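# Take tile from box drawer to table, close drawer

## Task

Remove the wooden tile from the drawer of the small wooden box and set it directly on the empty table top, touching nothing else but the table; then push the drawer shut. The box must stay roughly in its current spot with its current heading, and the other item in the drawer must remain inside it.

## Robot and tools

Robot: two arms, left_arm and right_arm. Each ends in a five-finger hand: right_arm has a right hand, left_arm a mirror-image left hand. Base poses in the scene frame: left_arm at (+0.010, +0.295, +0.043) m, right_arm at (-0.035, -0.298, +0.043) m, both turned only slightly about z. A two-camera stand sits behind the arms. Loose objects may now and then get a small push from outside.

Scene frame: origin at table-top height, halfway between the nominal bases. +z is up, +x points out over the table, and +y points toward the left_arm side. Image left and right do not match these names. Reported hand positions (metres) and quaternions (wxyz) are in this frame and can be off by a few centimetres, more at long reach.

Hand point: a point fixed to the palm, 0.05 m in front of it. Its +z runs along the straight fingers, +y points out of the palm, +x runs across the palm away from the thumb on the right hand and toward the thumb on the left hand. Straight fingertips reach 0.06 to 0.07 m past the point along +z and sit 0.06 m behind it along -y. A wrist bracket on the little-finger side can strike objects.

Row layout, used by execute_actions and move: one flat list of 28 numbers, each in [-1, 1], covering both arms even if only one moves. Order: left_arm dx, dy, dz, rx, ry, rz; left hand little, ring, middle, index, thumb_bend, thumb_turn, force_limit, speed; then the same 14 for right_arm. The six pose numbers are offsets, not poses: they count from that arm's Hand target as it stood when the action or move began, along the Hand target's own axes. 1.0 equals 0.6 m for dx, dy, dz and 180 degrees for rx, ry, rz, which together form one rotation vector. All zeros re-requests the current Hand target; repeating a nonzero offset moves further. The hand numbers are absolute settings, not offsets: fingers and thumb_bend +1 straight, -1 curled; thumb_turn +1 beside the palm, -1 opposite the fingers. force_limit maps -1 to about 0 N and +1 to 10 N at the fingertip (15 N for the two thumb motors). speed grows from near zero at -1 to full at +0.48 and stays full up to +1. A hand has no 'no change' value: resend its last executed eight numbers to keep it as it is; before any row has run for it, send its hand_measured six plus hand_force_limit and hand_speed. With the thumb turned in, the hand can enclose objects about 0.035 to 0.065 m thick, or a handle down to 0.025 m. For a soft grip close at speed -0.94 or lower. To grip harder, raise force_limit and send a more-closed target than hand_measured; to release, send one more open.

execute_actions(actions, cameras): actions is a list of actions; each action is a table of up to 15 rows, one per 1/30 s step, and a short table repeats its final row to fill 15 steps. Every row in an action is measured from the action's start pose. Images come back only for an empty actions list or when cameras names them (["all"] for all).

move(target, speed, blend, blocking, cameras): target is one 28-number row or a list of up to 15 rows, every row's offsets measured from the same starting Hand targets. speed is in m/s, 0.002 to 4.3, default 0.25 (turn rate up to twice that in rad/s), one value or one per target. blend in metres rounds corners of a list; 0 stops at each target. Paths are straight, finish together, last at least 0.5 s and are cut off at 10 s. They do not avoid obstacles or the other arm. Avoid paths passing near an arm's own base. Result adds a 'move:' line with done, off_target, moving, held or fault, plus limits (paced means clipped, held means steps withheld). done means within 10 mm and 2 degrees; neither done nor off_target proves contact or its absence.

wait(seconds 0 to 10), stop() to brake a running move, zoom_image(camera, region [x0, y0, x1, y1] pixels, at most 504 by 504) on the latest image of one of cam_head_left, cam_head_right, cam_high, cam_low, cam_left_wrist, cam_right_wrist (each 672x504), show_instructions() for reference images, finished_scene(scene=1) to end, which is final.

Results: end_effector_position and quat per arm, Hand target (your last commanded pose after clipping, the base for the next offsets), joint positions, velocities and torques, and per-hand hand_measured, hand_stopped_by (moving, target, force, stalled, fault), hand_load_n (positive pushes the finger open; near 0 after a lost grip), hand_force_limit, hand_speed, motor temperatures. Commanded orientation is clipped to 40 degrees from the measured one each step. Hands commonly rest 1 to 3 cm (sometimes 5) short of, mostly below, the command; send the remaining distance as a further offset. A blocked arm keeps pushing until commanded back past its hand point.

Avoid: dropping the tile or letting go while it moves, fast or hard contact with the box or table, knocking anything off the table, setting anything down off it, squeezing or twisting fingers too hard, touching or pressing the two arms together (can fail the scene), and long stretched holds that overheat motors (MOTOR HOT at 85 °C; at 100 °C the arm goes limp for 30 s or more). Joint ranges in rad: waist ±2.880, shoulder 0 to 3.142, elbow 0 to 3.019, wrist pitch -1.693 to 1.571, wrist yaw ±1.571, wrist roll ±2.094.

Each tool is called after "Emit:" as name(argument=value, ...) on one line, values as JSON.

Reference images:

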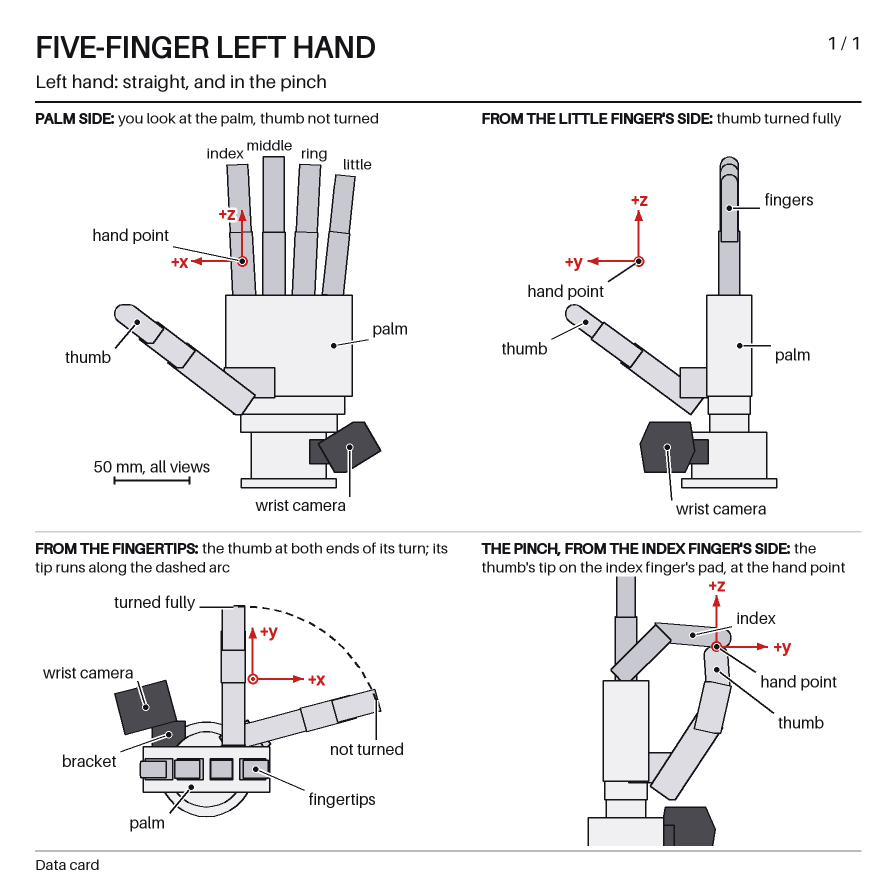

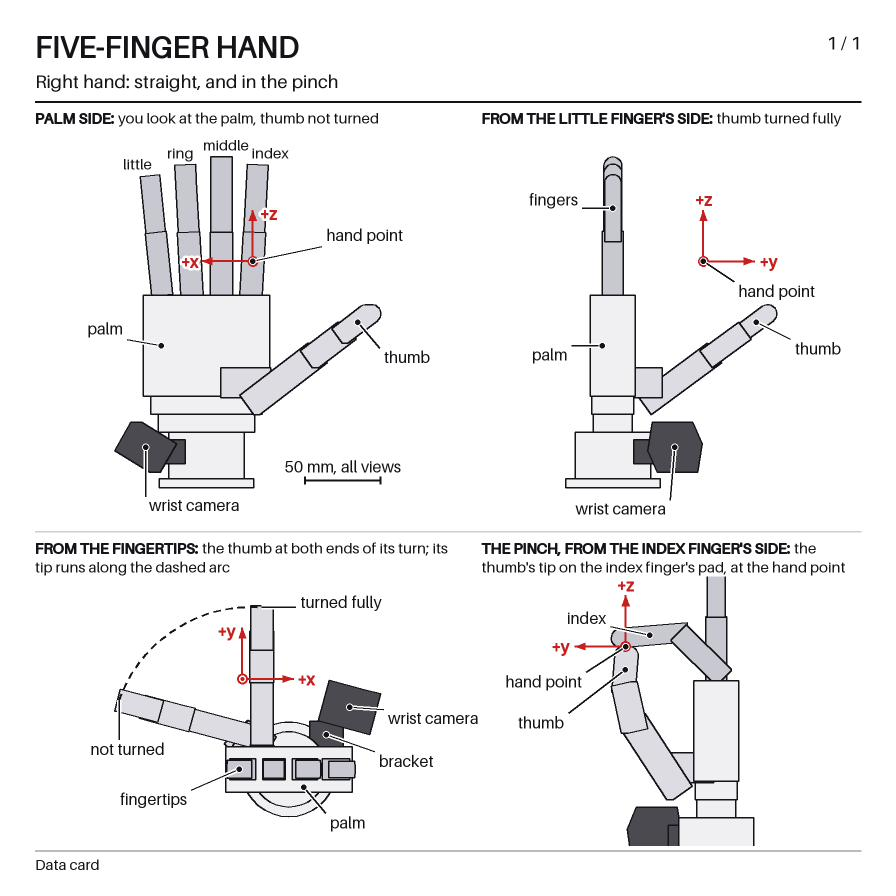

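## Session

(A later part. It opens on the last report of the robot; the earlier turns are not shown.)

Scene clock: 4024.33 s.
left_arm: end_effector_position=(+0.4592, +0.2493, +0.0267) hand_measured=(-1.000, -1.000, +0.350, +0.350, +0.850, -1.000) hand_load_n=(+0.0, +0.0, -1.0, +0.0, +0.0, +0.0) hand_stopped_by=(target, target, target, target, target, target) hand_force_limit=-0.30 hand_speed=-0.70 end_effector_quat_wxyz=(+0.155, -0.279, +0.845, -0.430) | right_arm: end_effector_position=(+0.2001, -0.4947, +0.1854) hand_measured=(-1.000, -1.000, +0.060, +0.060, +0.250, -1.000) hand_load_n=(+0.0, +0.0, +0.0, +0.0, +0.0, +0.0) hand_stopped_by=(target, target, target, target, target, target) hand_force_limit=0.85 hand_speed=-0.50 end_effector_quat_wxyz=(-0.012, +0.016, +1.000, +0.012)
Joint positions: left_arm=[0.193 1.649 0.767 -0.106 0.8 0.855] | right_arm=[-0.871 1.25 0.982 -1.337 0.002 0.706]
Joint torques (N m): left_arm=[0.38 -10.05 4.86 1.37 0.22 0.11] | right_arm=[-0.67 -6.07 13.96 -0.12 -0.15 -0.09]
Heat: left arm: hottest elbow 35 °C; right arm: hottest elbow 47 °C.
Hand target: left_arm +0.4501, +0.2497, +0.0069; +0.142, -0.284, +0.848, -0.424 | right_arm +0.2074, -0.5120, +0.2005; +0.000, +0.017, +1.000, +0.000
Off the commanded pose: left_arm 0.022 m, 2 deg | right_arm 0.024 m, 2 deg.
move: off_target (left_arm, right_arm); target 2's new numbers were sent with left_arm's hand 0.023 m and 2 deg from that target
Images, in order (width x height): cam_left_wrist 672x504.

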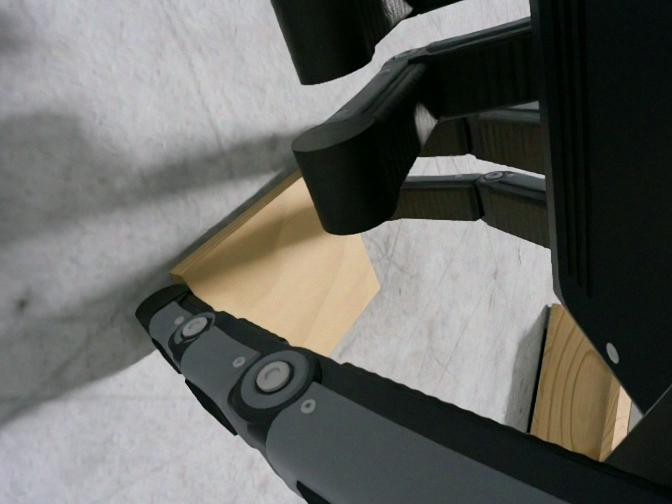

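Emit:
move(target=[[0,-0.04,-0.03,0,0,0,-1,-1,0.35,0.35,1,-1,-0.3,-0.5,0,0,0,0,0,0,-1,-1,0.06,0.06,0.25,-1,0.85,-0.5],[0,-0.24,-0.18,0,0,0,-1,-1,0.35,0.35,1,-1,-0.3,-0.5,0,0,0,0,0,0,-1,-1,0.06,0.06,0.25,-1,0.85,-0.5]], speed=[0.04,0.15], cameras=["cam_left_wrist","cam_high"])

Scene clock: 4033.03 s.
left_arm: end_effector_position=(+0.4313, +0.2453, +0.1631) hand_measured=(-1.000, -1.000, +0.350, +0.350, +1.000, -1.000) hand_load_n=(+0.0, +0.0, +0.0, +0.0, +0.0, +0.0) hand_stopped_by=(target, target, target, target, target, target) hand_force_limit=-0.30 hand_speed=-0.50 end_effector_quat_wxyz=(+0.117, -0.299, +0.848, -0.422) | right_arm: end_effector_position=(+0.2001, -0.4947, +0.1854) hand_measured=(-1.000, -1.000, +0.060, +0.060, +0.250, -1.000) hand_load_n=(+0.0, +0.0, +0.0, +0.0, +0.0, +0.0) hand_stopped_by=(target, target, target, target, target, target) hand_force_limit=0.85 hand_speed=-0.50 end_effector_quat_wxyz=(-0.012, +0.016, +1.000, +0.012)
Joint positions: left_arm=[0.193 1.359 0.913 -0.629 0.795 0.855] | right_arm=[-0.871 1.25 0.982 -1.337 0.002 0.706]
Joint torques (N m): left_arm=[0.44 -11.69 12.72 0.25 0.45 0.08] | right_arm=[-0.73 -6.01 13.96 -0.12 -0.15 -0.09]
Heat: left arm: hottest elbow 35 °C; right arm: hottest elbow 47 °C.
Hand target: left_arm +0.4501, +0.2496, +0.1869; +0.142, -0.284, +0.848, -0.424 | right_arm +0.2074, -0.5120, +0.2005; +0.000, +0.017, +1.000, +0.000
Off the commanded pose: left_arm 0.031 m, 3 deg | right_arm 0.024 m, 2 deg.
move: off_target (left_arm, right_arm)
Images, in order (width x height): cam_high 672x504, cam_left_wrist 672x504.

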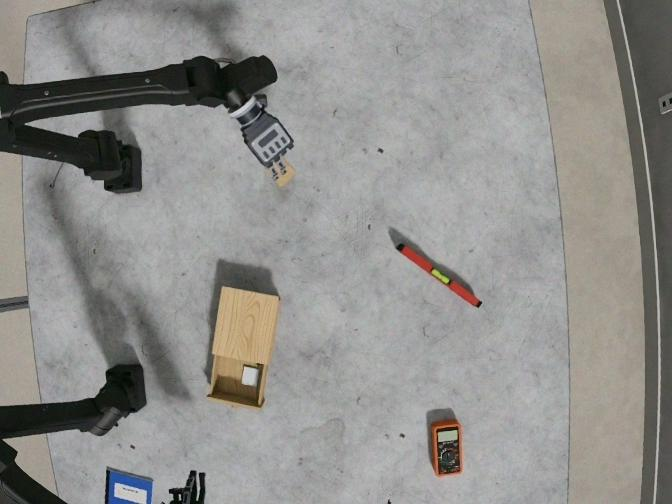

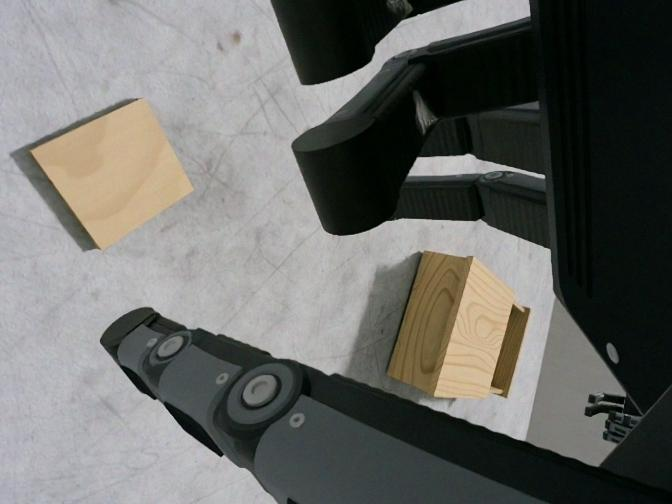

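Emit:
zoom_image(camera="cam_high", region=[190, 270, 310, 420])

Emit:
zoom_image(camera="cam_high", region=[240, 130, 320, 210])

Scaled by 3.360 from the camera's 672x504 image, which has a finer 960x720 frame.

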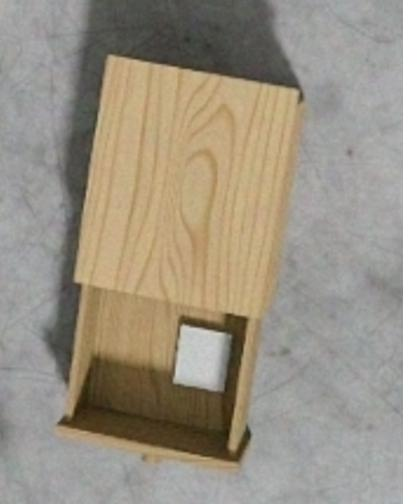

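Scaled by 6.300 from the camera's 672x504 image, which has a finer 960x720 frame.

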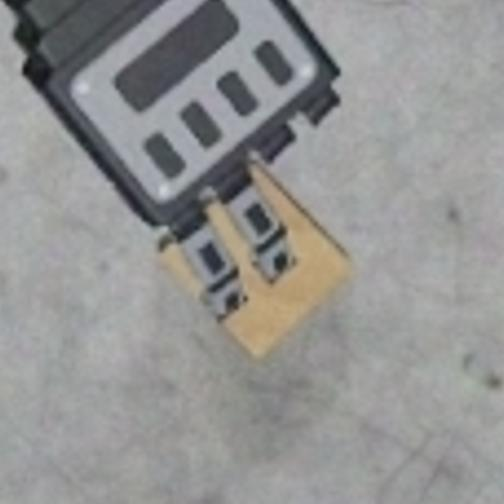

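Emit:
move(target=[[0.31,-0.0613,0.1567,-0.2745,0.1322,0.2645,-1,-1,-1,-1,1,1,-0.2,0.2,-0.1173,0.1373,0.1175,0,0,0.0694,-1,-1,0.06,0.06,0.1,-1,0.85,-0.5],[0.3342,0.091,0.2868,-0.2745,0.1322,0.2645,-1,-1,-1,-1,1,1,-0.2,0.2,-0.1168,0.154,0.2475,0,0,0.0694,-1,-1,0.06,0.06,0.1,-1,0.85,-0.5]], speed=[0.18,0.1], cameras=["cam_left_wrist","cam_high","cam_right_wrist"])

Scene clock: 4140.97 s.
left_arm: end_effector_position=(+0.3572, +0.0475, +0.0501) hand_measured=(-1.000, -1.000, -1.000, -1.000, +1.000, +1.000) hand_load_n=(+0.0, +0.0, +0.0, +0.0, +0.0, +0.0) hand_stopped_by=(target, target, target, target, target, target) hand_force_limit=-0.20 hand_speed=0.20 end_effector_quat_wxyz=(+0.004, +0.128, +0.992, -0.004) | right_arm: end_effector_position=(+0.2780, -0.4272, +0.0560) hand_measured=(-1.000, -1.000, +0.060, +0.060, +0.100, -1.000) hand_load_n=(+0.0, +0.0, +0.0, +0.0, +0.0, +0.0) hand_stopped_by=(target, target, target, target, target, target) hand_force_limit=0.85 hand_speed=-0.50 end_effector_quat_wxyz=(+0.002, +0.127, +0.992, -0.002)
Joint positions: left_arm=[-0.692 1.758 1.162 -0.963 0.002 1.116] | right_arm=[-0.56 1.387 0.729 -0.909 0.001 1.239]
Joint torques (N m): left_arm=[-0.38 -14.45 6.53 0.55 -0.16 -0.13] | right_arm=[1.67 -6.65 7.43 0.55 -0.16 0.17]
Heat: left arm: hottest elbow 39 °C; right arm: hottest elbow 48 °C.
Hand target: left_arm +0.3528, +0.0453, +0.0399; +0.000, +0.126, +0.992, +0.000 | right_arm +0.2805, -0.4221, +0.0520; +0.000, +0.126, +0.992, +0.000
Off the commanded pose: left_arm 0.011 m, 1 deg | right_arm 0.007 m, 0 deg.
move: off_target (left_arm)
Images, in order (width x height): cam_high 672x504, cam_left_wrist 672x504, cam_right_wrist 672x504.

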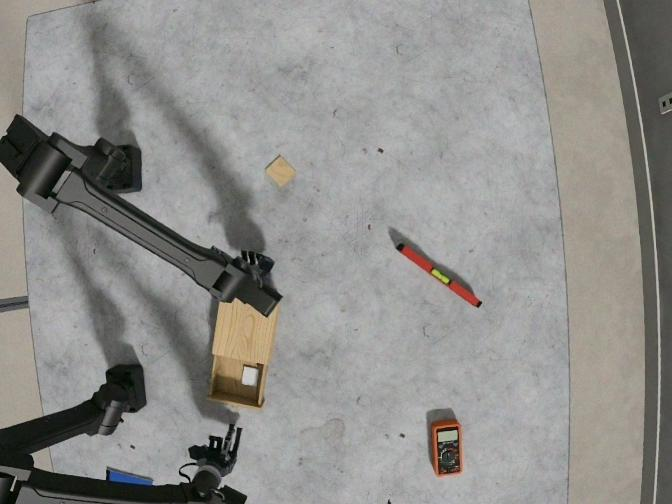

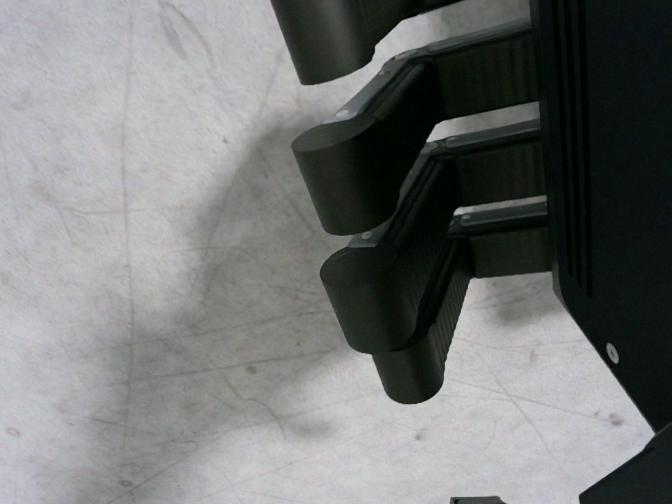

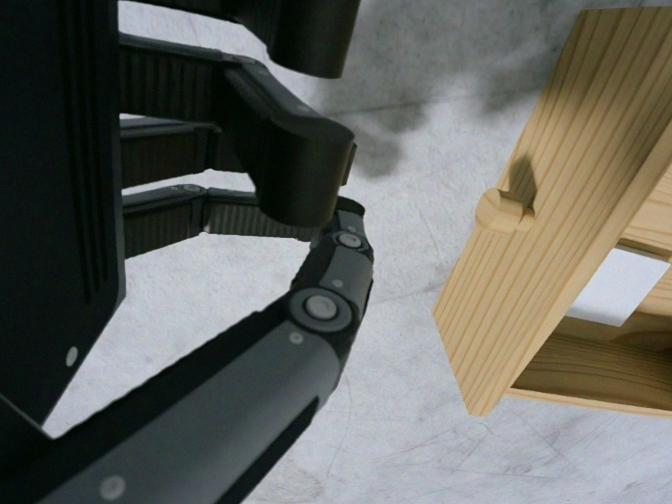

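Emit:
move(target=[[0,0,0,0,0,0,-1,-1,-1,-1,1,1,-0.2,0.2,0,0,0.0133,0,0,0,-1,-1,0.06,0.06,0.1,-1,0.85,-0.5],[0,0,0,0,0,0,-1,-1,-1,-1,1,1,-0.2,0.2,0,0.06,0.0133,0,0,0,-1,-1,0.06,0.06,0.1,-1,0.85,-0.5]], speed=0.08, cameras=["cam_right_wrist"])

Scene clock: 4161.93 s.
left_arm: end_effector_position=(+0.3572, +0.0475, +0.0501) hand_measured=(-1.000, -1.000, -1.000, -1.000, +1.000, +1.000) hand_load_n=(+0.0, +0.0, +0.0, +0.0, +0.0, +0.0) hand_stopped_by=(target, target, target, target, target, target) hand_force_limit=-0.20 hand_speed=0.20 end_effector_quat_wxyz=(+0.004, +0.128, +0.992, -0.004) | right_arm: end_effector_position=(+0.2857, -0.3910, +0.0411) hand_measured=(-1.000, -1.000, +0.060, +0.060, +0.100, -1.000) hand_load_n=(+0.0, +0.0, +0.0, +0.0, +0.0, +0.0) hand_stopped_by=(target, target, target, target, target, target) hand_force_limit=0.85 hand_speed=-0.50 end_effector_quat_wxyz=(-0.008, +0.127, +0.992, +0.003)
Joint positions: left_arm=[-0.692 1.758 1.162 -0.963 0.002 1.116] | right_arm=[-0.45 1.403 0.695 -0.881 -0.001 1.348]
Joint torques (N m): left_arm=[-0.56 -14.27 6.46 0.59 -0.16 -0.13] | right_arm=[1.61 -8.47 7.04 0.59 -0.13 0.19]
Heat: left arm: hottest elbow 37 °C; right arm: hottest elbow 46 °C.
Hand target: left_arm +0.3528, +0.0453, +0.0399; +0.000, +0.126, +0.992, +0.000 | right_arm +0.2895, -0.3873, +0.0440; +0.000, +0.126, +0.992, +0.000
Off the commanded pose: left_arm 0.011 m, 1 deg | right_arm 0.006 m, 1 deg.
move: off_target (left_arm)
Images, in order (width x height): cam_right_wrist 672x504.

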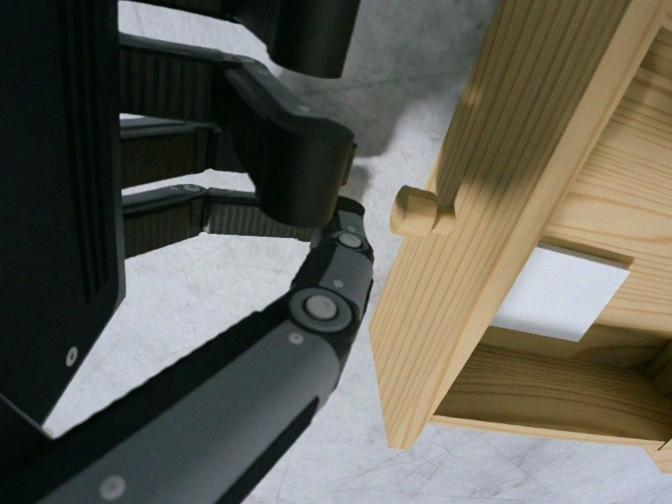

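Emit:
move(target=[0,0,0,0,0,0,-1,-1,-1,-1,1,1,-0.2,0.2,0,0.048,-0.018,0,0,0,-1,-1,0.06,0.06,0.1,-1,0.85,-0.5], speed=0.06, cameras=["cam_right_wrist"])

Scene clock: 4170.60 s.
left_arm: end_effector_position=(+0.3572, +0.0475, +0.0501) hand_measured=(-1.000, -1.000, -1.000, -1.000, +1.000, +1.000) hand_load_n=(+0.0, +0.0, +0.0, +0.5, +0.0, +0.0) hand_stopped_by=(target, target, target, target, target, target) hand_force_limit=-0.20 hand_speed=0.20 end_effector_quat_wxyz=(+0.004, +0.128, +0.992, -0.004) | right_arm: end_effector_position=(+0.2954, -0.3653, +0.0500) hand_measured=(-1.000, -1.000, +0.060, +0.060, +0.100, -1.000) hand_load_n=(+0.0, +0.0, +1.0, +0.0, +0.0, +0.0) hand_stopped_by=(target, target, target, target, target, target) hand_force_limit=0.85 hand_speed=-0.50 end_effector_quat_wxyz=(-0.005, +0.128, +0.992, +0.001)
Joint positions: left_arm=[-0.692 1.758 1.162 -0.963 0.002 1.116] | right_arm=[-0.361 1.372 0.695 -0.904 0.001 1.439]
Joint torques (N m): left_arm=[-0.56 -14.21 6.48 0.58 -0.16 -0.13] | right_arm=[1.73 -8.53 7.36 -0.09 -0.18 0.14]
Heat: left arm: hottest elbow 37 °C; right arm: hottest elbow 46 °C.
Hand target: left_arm +0.3528, +0.0453, +0.0399; +0.000, +0.126, +0.992, +0.000 | right_arm +0.2967, -0.3594, +0.0548; +0.000, +0.126, +0.992, +0.000
Off the commanded pose: left_arm 0.011 m, 1 deg | right_arm 0.008 m, 1 deg.
move: off_target (left_arm)
Images, in order (width x height): cam_right_wrist 672x504.

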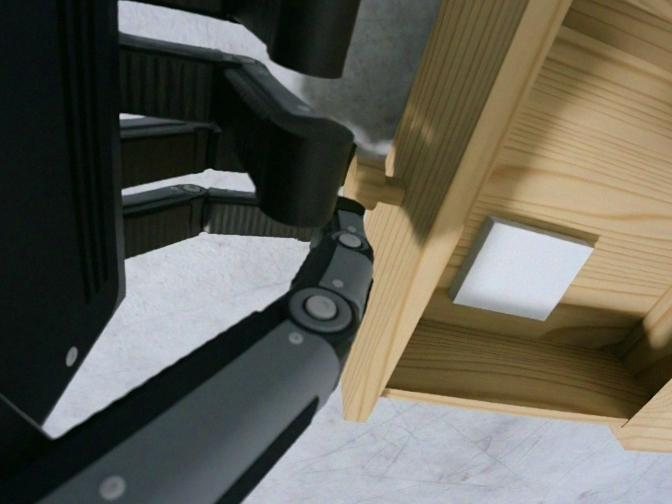

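Emit:
zoom_image(camera="cam_right_wrist", region=[280, 100, 480, 300])

Scaled by 2.520 from the camera's 672x504 image, which has a finer 960x720 frame.

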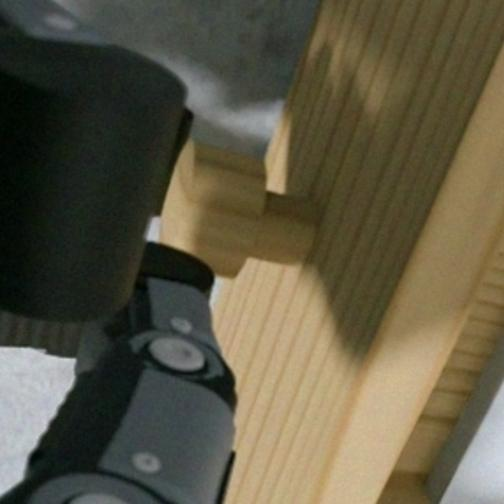

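Emit:
move(target=[0,0,0,0,0,0,-1,-1,-1,-1,1,1,-0.2,0.2,0.015,0.008,0.004,0,0,0,-1,-1,0.06,0.06,0.1,-1,0.85,-0.5], speed=0.06, cameras=["cam_right_wrist"])

Emit:
zoom_image(camera="cam_right_wrist", region=[280, 100, 480, 300])

Scene clock: 4208.97 s.
left_arm: end_effector_position=(+0.3572, +0.0475, +0.0501) hand_measured=(-1.000, -1.000, -1.000, -1.000, +1.000, +1.000) hand_load_n=(+0.0, +0.0, +0.0, +0.0, +0.0, +0.0) hand_stopped_by=(target, target, target, target, target, target) hand_force_limit=-0.20 hand_speed=0.20 end_effector_quat_wxyz=(+0.004, +0.128, +0.992, -0.004) | right_arm: end_effector_position=(+0.2873, -0.3582, +0.0488) hand_measured=(-1.000, -1.000, +0.060, +0.060, +0.100, -1.000) hand_load_n=(+0.0, +0.0, +1.0, +0.0, +0.0, +0.0) hand_stopped_by=(target, target, target, target, target, target) hand_force_limit=0.85 hand_speed=-0.50 end_effector_quat_wxyz=(-0.006, +0.129, +0.992, +0.001)
Joint positions: left_arm=[-0.692 1.758 1.162 -0.963 0.002 1.116] | right_arm=[-0.349 1.349 0.67 -0.904 0.001 1.453]
Joint torques (N m): left_arm=[-0.38 -14.33 6.48 0.55 -0.15 -0.14] | right_arm=[1.79 -8 7.21 0.25 -0.18 0.16]
Heat: left arm: hottest elbow 35 °C; right arm: hottest elbow 44 °C.
Hand target: left_arm +0.3528, +0.0453, +0.0399; +0.000, +0.126, +0.992, +0.000 | right_arm +0.2892, -0.3525, +0.0524; +0.000, +0.126, +0.992, +0.000
Off the commanded pose: left_arm 0.011 m, 1 deg | right_arm 0.007 m, 1 deg.
move: off_target (left_arm)
Images, in order (width x height): cam_right_wrist 672x504.

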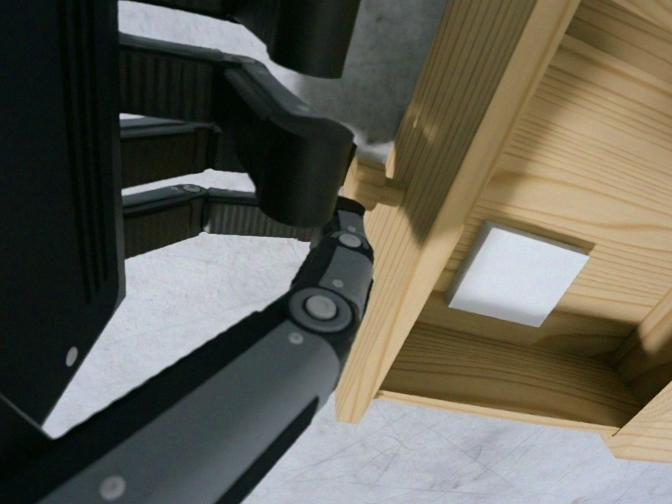

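Scaled by 2.520 from the camera's 672x504 image, which has a finer 960x720 frame.

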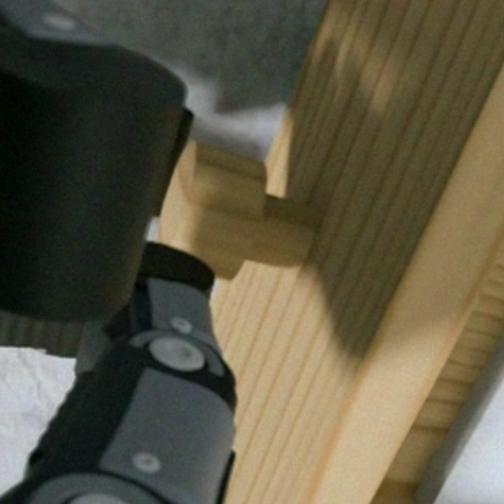

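Emit:
move(target=[0,0,0,0,0,0,-1,-1,-1,-1,1,1,-0.2,0.2,0,-0.06,0.013,0,0,0,-1,-1,0.06,0.06,0.1,-1,0.85,-0.5], speed=0.06, cameras=["cam_right_wrist","cam_high"])

Emit:
zoom_image(camera="cam_high", region=[190, 270, 310, 460])

Scene clock: 4231.70 s.
left_arm: end_effector_position=(+0.3572, +0.0475, +0.0501) hand_measured=(-1.000, -1.000, -1.000, -1.000, +1.000, +1.000) hand_load_n=(+0.0, +0.0, +0.0, +0.0, +0.0, +0.0) hand_stopped_by=(target, target, target, target, target, target) hand_force_limit=-0.20 hand_speed=0.20 end_effector_quat_wxyz=(+0.004, +0.128, +0.992, -0.004) | right_arm: end_effector_position=(+0.2811, -0.3825, +0.0475) hand_measured=(-1.000, -1.000, +0.060, +0.060, +0.100, -1.000) hand_load_n=(+0.0, +0.0, +0.0, +0.0, +0.0, +0.0) hand_stopped_by=(target, target, target, target, target, target) hand_force_limit=0.85 hand_speed=-0.50 end_effector_quat_wxyz=(+0.001, +0.125, +0.992, -0.001)
Joint positions: left_arm=[-0.692 1.758 1.162 -0.963 0.002 1.116] | right_arm=[-0.431 1.355 0.67 -0.884 0.001 1.364]
Joint torques (N m): left_arm=[-0.5 -14.33 6.48 0.58 -0.16 -0.13] | right_arm=[-0.73 -5.83 7.64 0.62 -0.17 -0.11]
Heat: left arm: hottest elbow 35 °C; right arm: hottest elbow 43 °C.
Hand target: left_arm +0.3528, +0.0453, +0.0399; +0.000, +0.126, +0.992, +0.000 | right_arm +0.2802, -0.3873, +0.0446; +0.000, +0.126, +0.992, +0.000
Off the commanded pose: left_arm 0.011 m, 1 deg | right_arm 0.006 m, 0 deg.
move: off_target (left_arm)
Images, in order (width x height): cam_high 672x504, cam_right_wrist 672x504.

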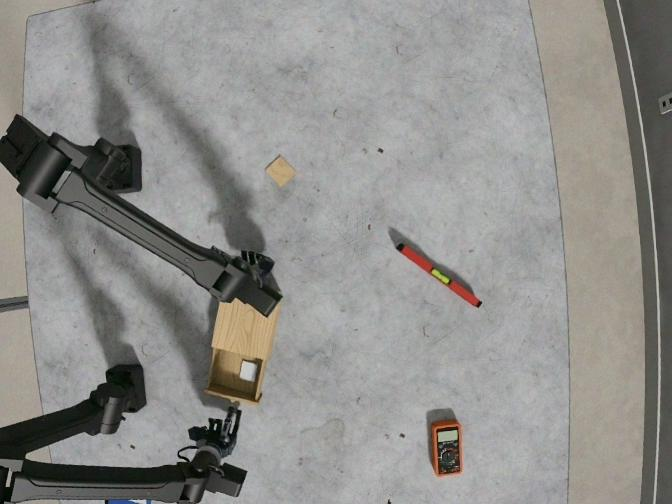

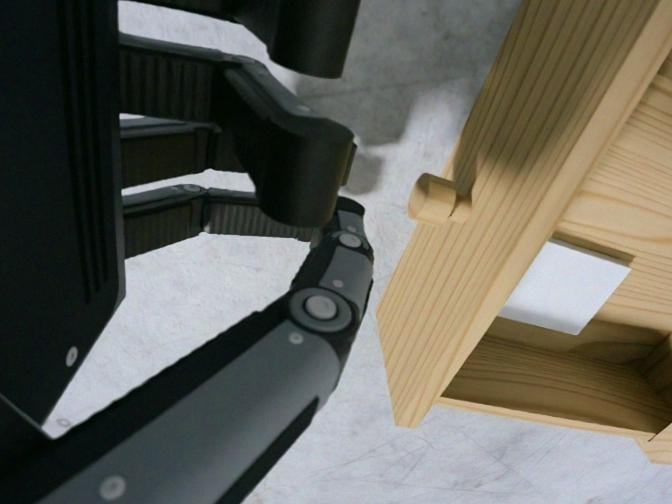

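Scaled by 2.653 from the camera's 672x504 image, which has a finer 960x720 frame.

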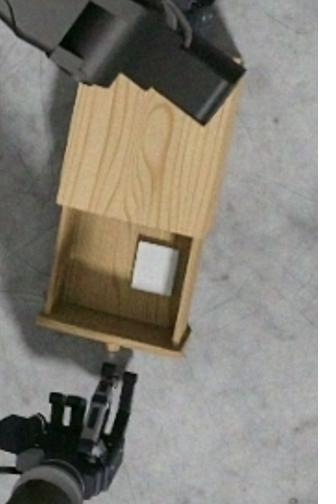

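Emit:
move(target=[[0,0,0,0,0,0,-1,-1,-1,-1,1,1,-0.2,0.2,0,0,0.015,0,0,0,-1,-1,0.06,0.06,0.1,-1,0.85,-0.5],[0,0,0,0,0,0,-1,-1,-1,-1,1,1,-0.2,0.2,0,0.0767,0.005,0,0,0,-1,-1,0.06,0.06,0.1,-1,0.85,-0.5]], speed=0.06, cameras=["cam_right_wrist"])

Emit:
zoom_image(camera="cam_right_wrist", region=[280, 100, 480, 300])

Scene clock: 4253.20 s.
left_arm: end_effector_position=(+0.3572, +0.0475, +0.0501) hand_measured=(-1.000, -1.000, -1.000, -1.000, +1.000, +1.000) hand_load_n=(+0.0, +0.0, +0.0, +0.0, +0.0, +0.0) hand_stopped_by=(target, target, target, target, target, target) hand_force_limit=-0.20 hand_speed=0.20 end_effector_quat_wxyz=(+0.004, +0.128, +0.992, -0.004) | right_arm: end_effector_position=(+0.2921, -0.3491, +0.0393) hand_measured=(-1.000, -1.000, +0.060, +0.060, +0.100, -1.000) hand_load_n=(+0.0, +0.0, +0.0, +0.0, +0.0, -0.5) hand_stopped_by=(target, target, target, target, target, target) hand_force_limit=0.85 hand_speed=-0.50 end_effector_quat_wxyz=(-0.001, +0.127, +0.992, +0.000)
Joint positions: left_arm=[-0.692 1.758 1.162 -0.963 0.002 1.116] | right_arm=[-0.315 1.368 0.654 -0.86 0.001 1.485]
Joint torques (N m): left_arm=[-0.38 -14.27 6.43 0.59 -0.17 -0.13] | right_arm=[1.79 -7.82 6.97 -0.02 -0.18 0.17]
Heat: left arm: hottest elbow 34 °C; right arm: hottest elbow 43 °C.
Hand target: left_arm +0.3528, +0.0453, +0.0399; +0.000, +0.126, +0.992, +0.000 | right_arm +0.2918, -0.3427, +0.0417; +0.000, +0.126, +0.992, +0.000
Off the commanded pose: left_arm 0.011 m, 1 deg | right_arm 0.007 m, 0 deg.
move: off_target (left_arm)
Images, in order (width x height): cam_right_wrist 672x504.

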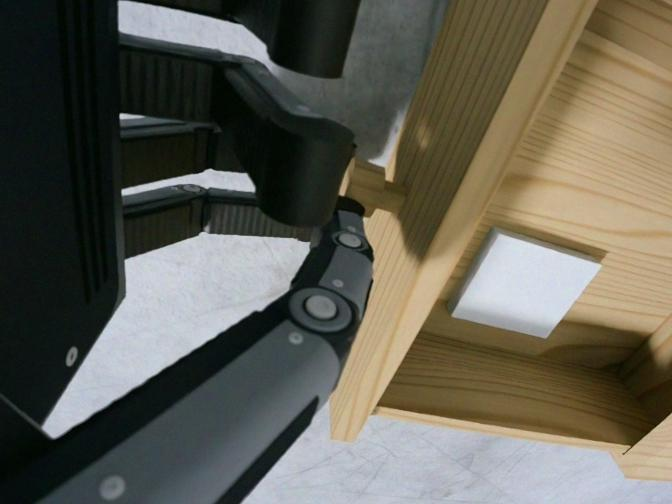

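Scaled by 2.520 from the camera's 672x504 image, which has a finer 960x720 frame.

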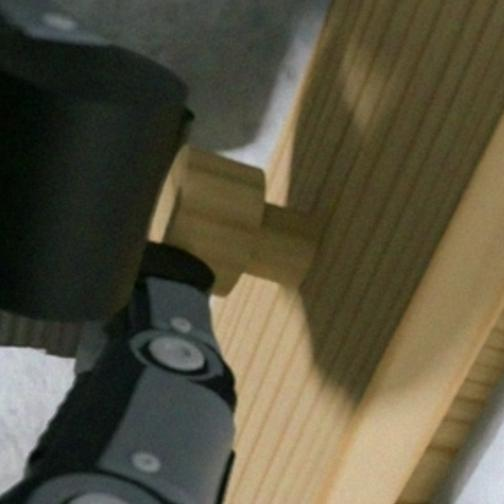

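Emit:
move(target=[0,0,0,0,0,0,-1,-1,-1,-1,1,1,-0.2,0.2,0.004,0.01,-0.016,0,0,0,-1,-1,0.06,0.06,0.1,-1,0.85,-0.5], speed=0.06, cameras=["cam_right_wrist"])

Emit:
zoom_image(camera="cam_right_wrist", region=[280, 100, 480, 300])

Scene clock: 4265.20 s.
left_arm: end_effector_position=(+0.3572, +0.0475, +0.0501) hand_measured=(-1.000, -1.000, -1.000, -1.000, +1.000, +1.000) hand_load_n=(+0.0, +0.0, +0.0, +0.0, -0.5, +0.0) hand_stopped_by=(target, target, target, target, target, target) hand_force_limit=-0.20 hand_speed=0.20 end_effector_quat_wxyz=(+0.004, +0.128, +0.992, -0.004) | right_arm: end_effector_position=(+0.2889, -0.3419, +0.0460) hand_measured=(-1.000, -1.000, +0.060, +0.060, +0.100, -1.000) hand_load_n=(+0.0, +0.0, +1.0, +0.0, +0.0, +0.0) hand_stopped_by=(target, target, target, target, target, target) hand_force_limit=0.85 hand_speed=-0.50 end_effector_quat_wxyz=(-0.005, +0.129, +0.992, +0.000)
Joint positions: left_arm=[-0.692 1.758 1.162 -0.963 0.002 1.116] | right_arm=[-0.296 1.343 0.654 -0.893 0.001 1.506]
Joint torques (N m): left_arm=[-0.32 -14.33 6.43 0.57 -0.17 -0.13] | right_arm=[1.79 -7.88 7.58 0.05 -0.19 0.12]
Heat: left arm: hottest elbow 34 °C; right arm: hottest elbow 43 °C.
Hand target: left_arm +0.3528, +0.0453, +0.0399; +0.000, +0.126, +0.992, +0.000 | right_arm +0.2909, -0.3364, +0.0513; +0.000, +0.126, +0.992, +0.000
Off the commanded pose: left_arm 0.011 m, 1 deg | right_arm 0.008 m, 1 deg.
move: off_target (left_arm)
Images, in order (width x height): cam_right_wrist 672x504.

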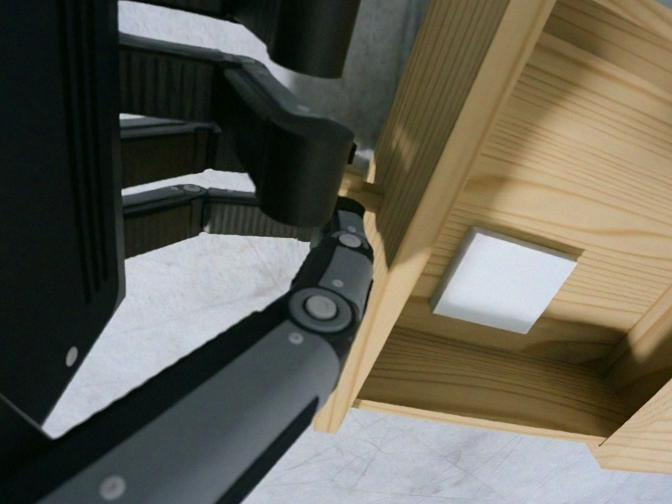

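Scaled by 2.520 from the camera's 672x504 image, which has a finer 960x720 frame.

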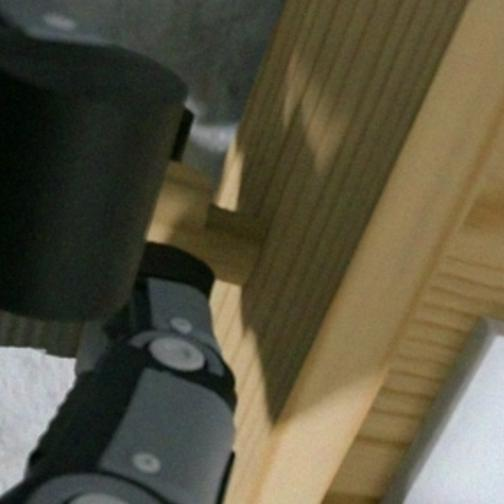

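Emit:
move(target=[[0,0,0,0,0,0,-1,-1,-1,-1,1,1,-0.2,0.2,0,0,0.006,0,0,0,-1,-1,0.06,0.06,0.0,-1,0.85,-0.8],[0,0,0,0,0,0,-1,-1,-1,-1,1,1,-0.2,0.2,0,0,0.006,0,0,0,-1,-1,-0.35,-0.35,0.0,-1,0.4,-0.8]], speed=0.06, cameras=["cam_right_wrist"])

Scene clock: 4287.27 s.
left_arm: end_effector_position=(+0.3572, +0.0475, +0.0501) hand_measured=(-1.000, -1.000, -1.000, -1.000, +1.000, +1.000) hand_load_n=(+0.0, +0.0, +0.0, +0.0, +0.0, +0.0) hand_stopped_by=(target, target, target, target, target, target) hand_force_limit=-0.20 hand_speed=0.20 end_effector_quat_wxyz=(+0.004, +0.128, +0.992, -0.004) | right_arm: end_effector_position=(+0.2889, -0.3416, +0.0459) hand_measured=(-1.000, -1.000, -0.232, -0.248, +0.000, -1.000) hand_load_n=(+0.0, +0.0, +8.5, +9.0, +1.0, -0.5) hand_stopped_by=(target, target, force, force, target, target) hand_force_limit=0.40 hand_speed=-0.80 end_effector_quat_wxyz=(-0.005, +0.128, +0.992, +0.000)
Joint positions: left_arm=[-0.692 1.758 1.162 -0.963 0.002 1.116] | right_arm=[-0.294 1.343 0.654 -0.893 0.002 1.507]
Joint torques (N m): left_arm=[-0.38 -14.33 6.5 0.55 -0.16 -0.14] | right_arm=[1.67 -7.24 7.17 0.46 -0.22 0.16]
Heat: left arm: hottest elbow 34 °C; right arm: hottest elbow 43 °C.
Hand target: left_arm +0.3528, +0.0453, +0.0399; +0.000, +0.126, +0.992, +0.000 | right_arm +0.2909, -0.3364, +0.0477; +0.000, +0.126, +0.992, +0.000
Off the commanded pose: left_arm 0.011 m, 1 deg | right_arm 0.006 m, 1 deg.
move: off_target (left_arm)
Images, in order (width x height): cam_right_wrist 672x504.

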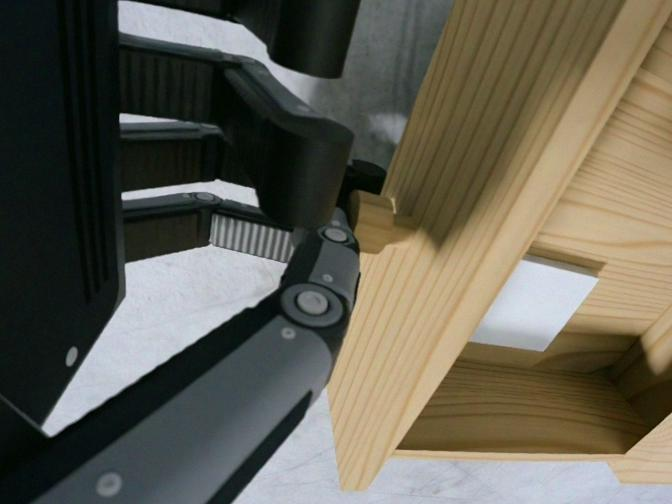

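Emit:
execute_actions(actions=[], cameras=["cam_high","cam_head_left","cam_low"])

Emit:
zoom_image(camera="cam_high", region=[180, 240, 320, 440])

Emit:
zoom_image(camera="cam_head_left", region=[240, 220, 420, 360])

Emit:
zoom_image(camera="cam_low", region=[310, 220, 410, 310])

Scene clock: 4322.13 s.
left_arm: end_effector_position=(+0.3572, +0.0475, +0.0501) hand_measured=(-1.000, -1.000, -1.000, -1.000, +1.000, +1.000) hand_load_n=(+0.0, +0.0, +0.0, +0.0, +0.0, +0.0) hand_stopped_by=(target, target, target, target, target, target) hand_force_limit=-0.20 hand_speed=0.20 end_effector_quat_wxyz=(+0.004, +0.128, +0.992, -0.004) | right_arm: end_effector_position=(+0.2889, -0.3416, +0.0459) hand_measured=(-1.000, -1.000, -0.232, -0.248, +0.000, -1.000) hand_load_n=(+0.0, +0.0, +8.0, +9.0, +1.0, -0.5) hand_stopped_by=(target, target, force, force, target, target) hand_force_limit=0.40 hand_speed=-0.80 end_effector_quat_wxyz=(-0.005, +0.128, +0.992, +0.000)
Joint positions: left_arm=[-0.692 1.758 1.162 -0.963 0.002 1.116] | right_arm=[-0.294 1.343 0.654 -0.893 0.002 1.507]
Joint velocities: within noise
Joint torques (N m): left_arm=[-0.38 -14.27 6.48 0.59 -0.16 -0.14] | right_arm=[1.73 -7.24 7.17 0.49 -0.22 0.16]
Motor temperatures (°C): left_arm=[26 32 34 27 25 29] | right_arm=[30 29 42 24 26 29]
Heat: left arm: hottest elbow 34 °C; right arm: hottest elbow 42 °C.
Hand target: left_arm +0.3528, +0.0453, +0.0399; +0.000, +0.126, +0.992, +0.000 | right_arm +0.2909, -0.3364, +0.0477; +0.000, +0.126, +0.992, +0.000
Off the commanded pose: left_arm 0.011 m, 1 deg | right_arm 0.006 m, 1 deg.
Images, in order (width x height): cam_head_left 672x504, cam_high 672x504, cam_low 672x504.

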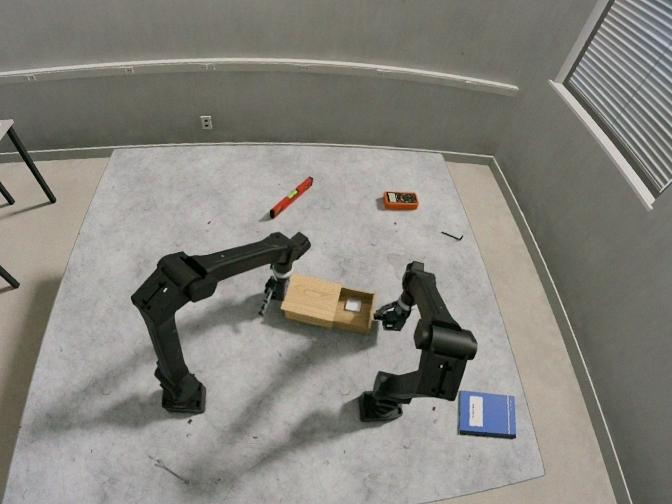

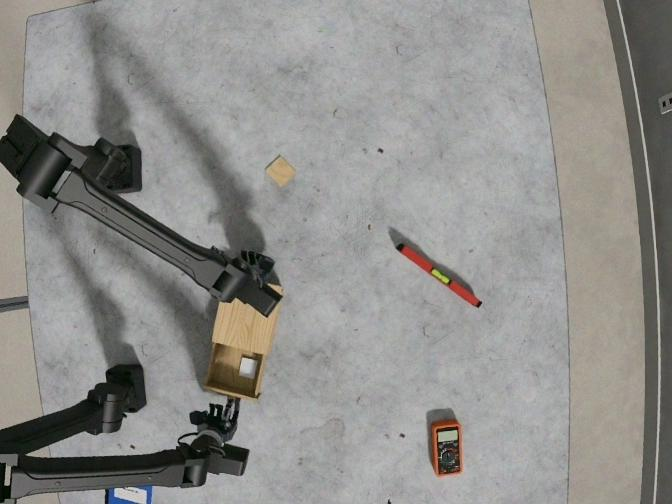

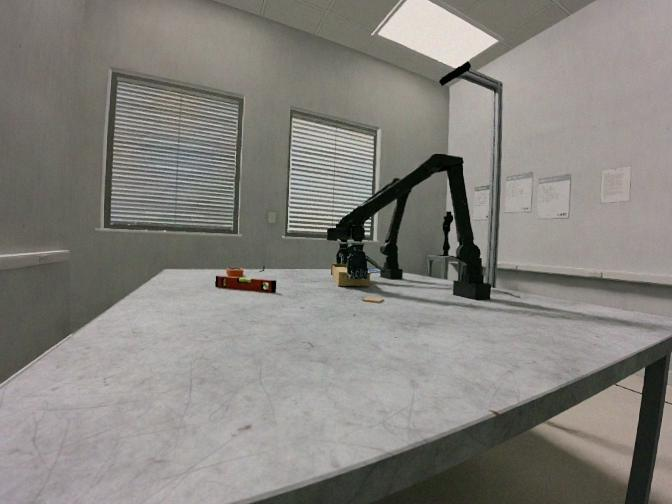

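Scaled by 2.520 from the camera's 672x504 image, which has a finer 960x720 frame.

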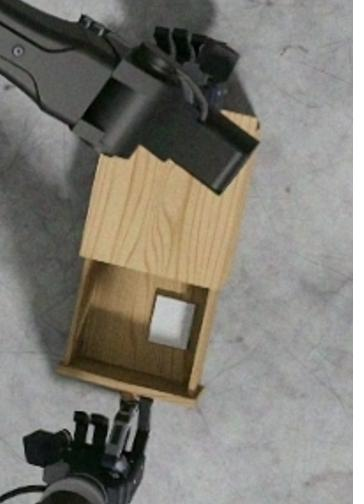

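Scaled by 2.800 from the camera's 672x504 image, which has a finer 960x720 frame.

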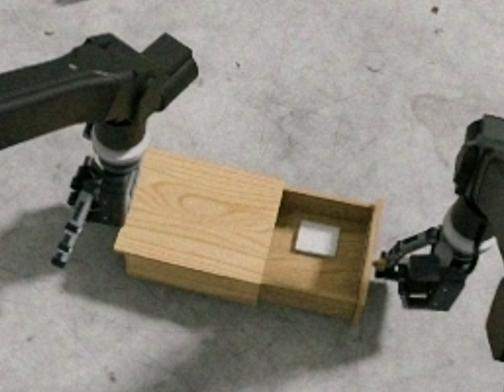

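Scaled by 5.040 from the camera's 672x504 image, which has a finer 960x720 frame.

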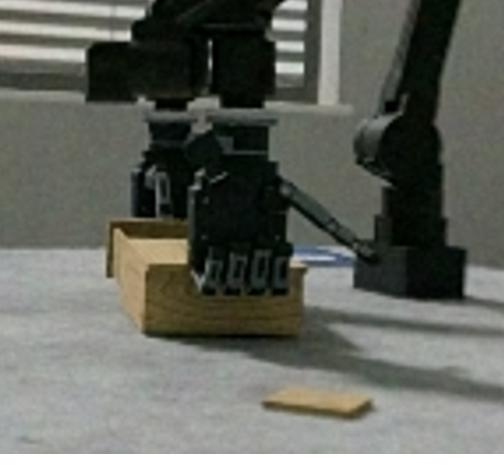

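Emit:
move(target=[[0,-0.05,0,0,0,0,-1,-1,-1,-1,1,1,-0.2,0.2,0,0,0,0,0,0,-1,-1,-0.35,-0.35,0,-1,0.4,-0.8],[0,-0.05,0,0,0,0,-1,-1,-1,-1,1,1,-0.2,0.2,0,0.0833,0,0,0,0,-1,-1,-0.35,-0.35,0,-1,0.4,-0.8]], speed=0.06, cameras=["cam_right_wrist","cam_high"])

Emit:
zoom_image(camera="cam_high", region=[180, 240, 320, 440])

Scene clock: 4345.07 s.
left_arm: end_effector_position=(+0.3488, +0.0410, +0.0500) hand_measured=(-1.000, -1.000, -1.000, -1.000, +1.000, +1.000) hand_load_n=(+0.0, +0.0, +0.0, +0.0, +0.0, +0.0) hand_stopped_by=(target, target, target, target, target, target) hand_force_limit=-0.20 hand_speed=0.20 end_effector_quat_wxyz=(+0.007, +0.124, +0.992, +0.006) | right_arm: end_effector_position=(+0.3003, -0.3050, +0.0447) hand_measured=(-1.000, -1.000, -0.232, -0.248, +0.000, -1.000) hand_load_n=(+0.0, +0.0, +8.5, +9.0, +0.0, -0.5) hand_stopped_by=(target, target, force, force, target, target) hand_force_limit=0.40 hand_speed=-0.80 end_effector_quat_wxyz=(-0.006, +0.142, +0.990, -0.012)
Joint positions: left_arm=[-0.721 1.761 1.162 -0.968 -0.017 1.079] | right_arm=[-0.147 1.343 0.654 -0.893 0.023 1.682]
Joint torques (N m): left_arm=[-2.26 -12.04 9.99 0.24 0.59 -0.29] | right_arm=[3.14 -7 7.49 0.44 -0.94 0.07]
Heat: left arm: hottest elbow 34 °C; right arm: hottest elbow 42 °C.
Hand target: left_arm +0.3454, +0.0163, +0.0400; +0.000, +0.126, +0.992, +0.000 | right_arm +0.3034, -0.2880, +0.0477; +0.000, +0.126, +0.992, +0.000
Off the commanded pose: left_arm 0.027 m, 1 deg | right_arm 0.018 m, 2 deg.
move: off_target (left_arm, right_arm)
Images, in order (width x height): cam_high 672x504, cam_right_wrist 672x504.

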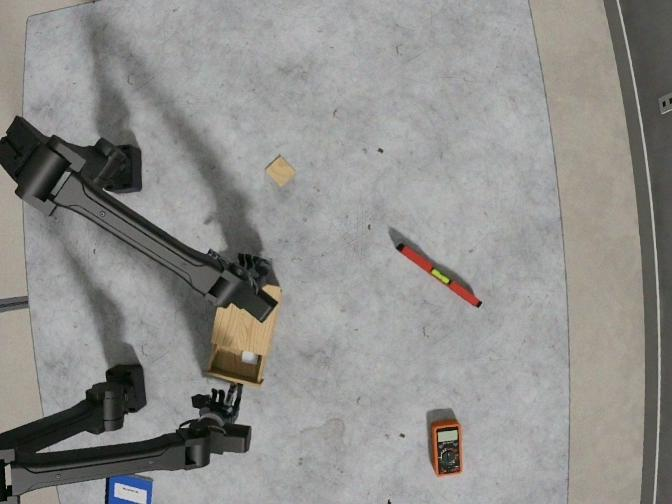

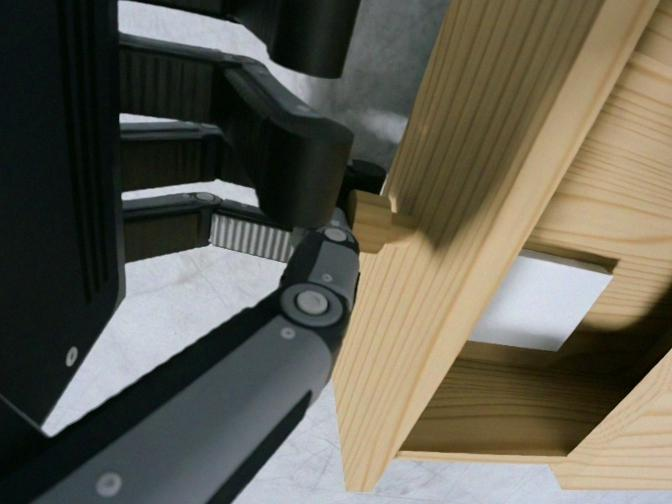

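Scaled by 2.520 from the camera's 672x504 image, which has a finer 960x720 frame.

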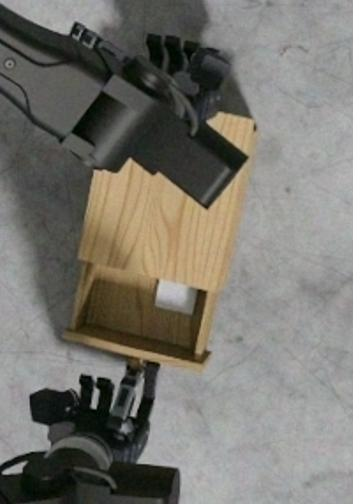

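Emit:
move(target=[0,-0.02,0,0,0,0,-1,-1,-1,-1,1,1,-0.2,0.2,0,0.1,0,0,0,0,-1,-1,-0.35,-0.35,0,-1,0.4,-0.8], speed=0.06, cameras=["cam_right_wrist","cam_high"])

Emit:
zoom_image(camera="cam_high", region=[180, 240, 320, 440])

Scene clock: 4355.60 s.
left_arm: end_effector_position=(+0.3464, +0.0398, +0.0511) hand_measured=(-1.000, -1.000, -1.000, -1.000, +1.000, +1.000) hand_load_n=(+0.0, +0.5, +0.0, +0.0, +0.0, +0.0) hand_stopped_by=(target, target, target, target, target, target) hand_force_limit=-0.20 hand_speed=0.20 end_effector_quat_wxyz=(+0.005, +0.127, +0.992, +0.012) | right_arm: end_effector_position=(+0.3038, -0.2538, +0.0379) hand_measured=(-1.000, -1.000, -0.232, -0.248, +0.000, -1.000) hand_load_n=(+0.0, +0.0, +9.0, +9.0, -0.5, -0.5) hand_stopped_by=(target, target, force, force, target, target) hand_force_limit=0.40 hand_speed=-0.80 end_effector_quat_wxyz=(-0.013, +0.151, +0.988, -0.018)
Joint positions: left_arm=[-0.73 1.765 1.168 -0.981 -0.025 1.075] | right_arm=[0.037 1.363 0.654 -0.893 0.032 1.884]
Joint torques (N m): left_arm=[-3.14 -11.52 10.92 0.44 0.95 -0.44] | right_arm=[3.72 -6.24 10.11 0.43 -1.25 0]
Heat: left arm: hottest elbow 34 °C; right arm: hottest elbow 42 °C.
Hand target: left_arm +0.3423, +0.0046, +0.0399; +0.000, +0.126, +0.992, +0.000 | right_arm +0.3185, -0.2299, +0.0477; +0.000, +0.126, +0.992, +0.000
Off the commanded pose: left_arm 0.037 m, 1 deg | right_arm 0.030 m, 4 deg.
move: off_target (left_arm, right_arm)
Images, in order (width x height): cam_high 672x504, cam_right_wrist 672x504.

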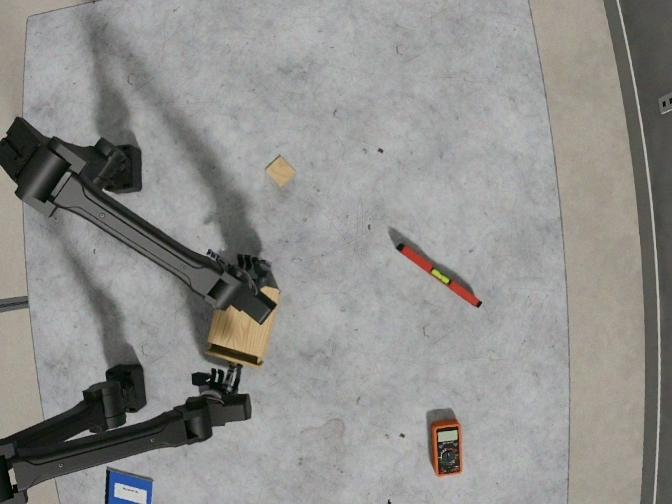

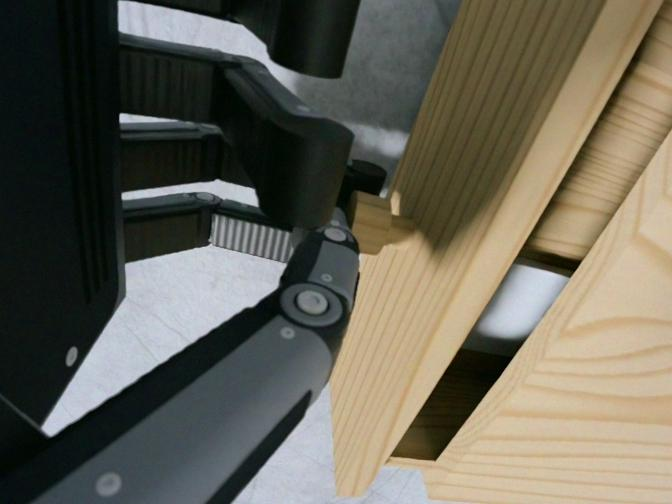

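Scaled by 2.520 from the camera's 672x504 image, which has a finer 960x720 frame.

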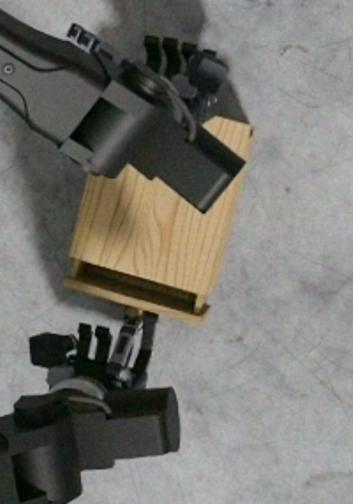

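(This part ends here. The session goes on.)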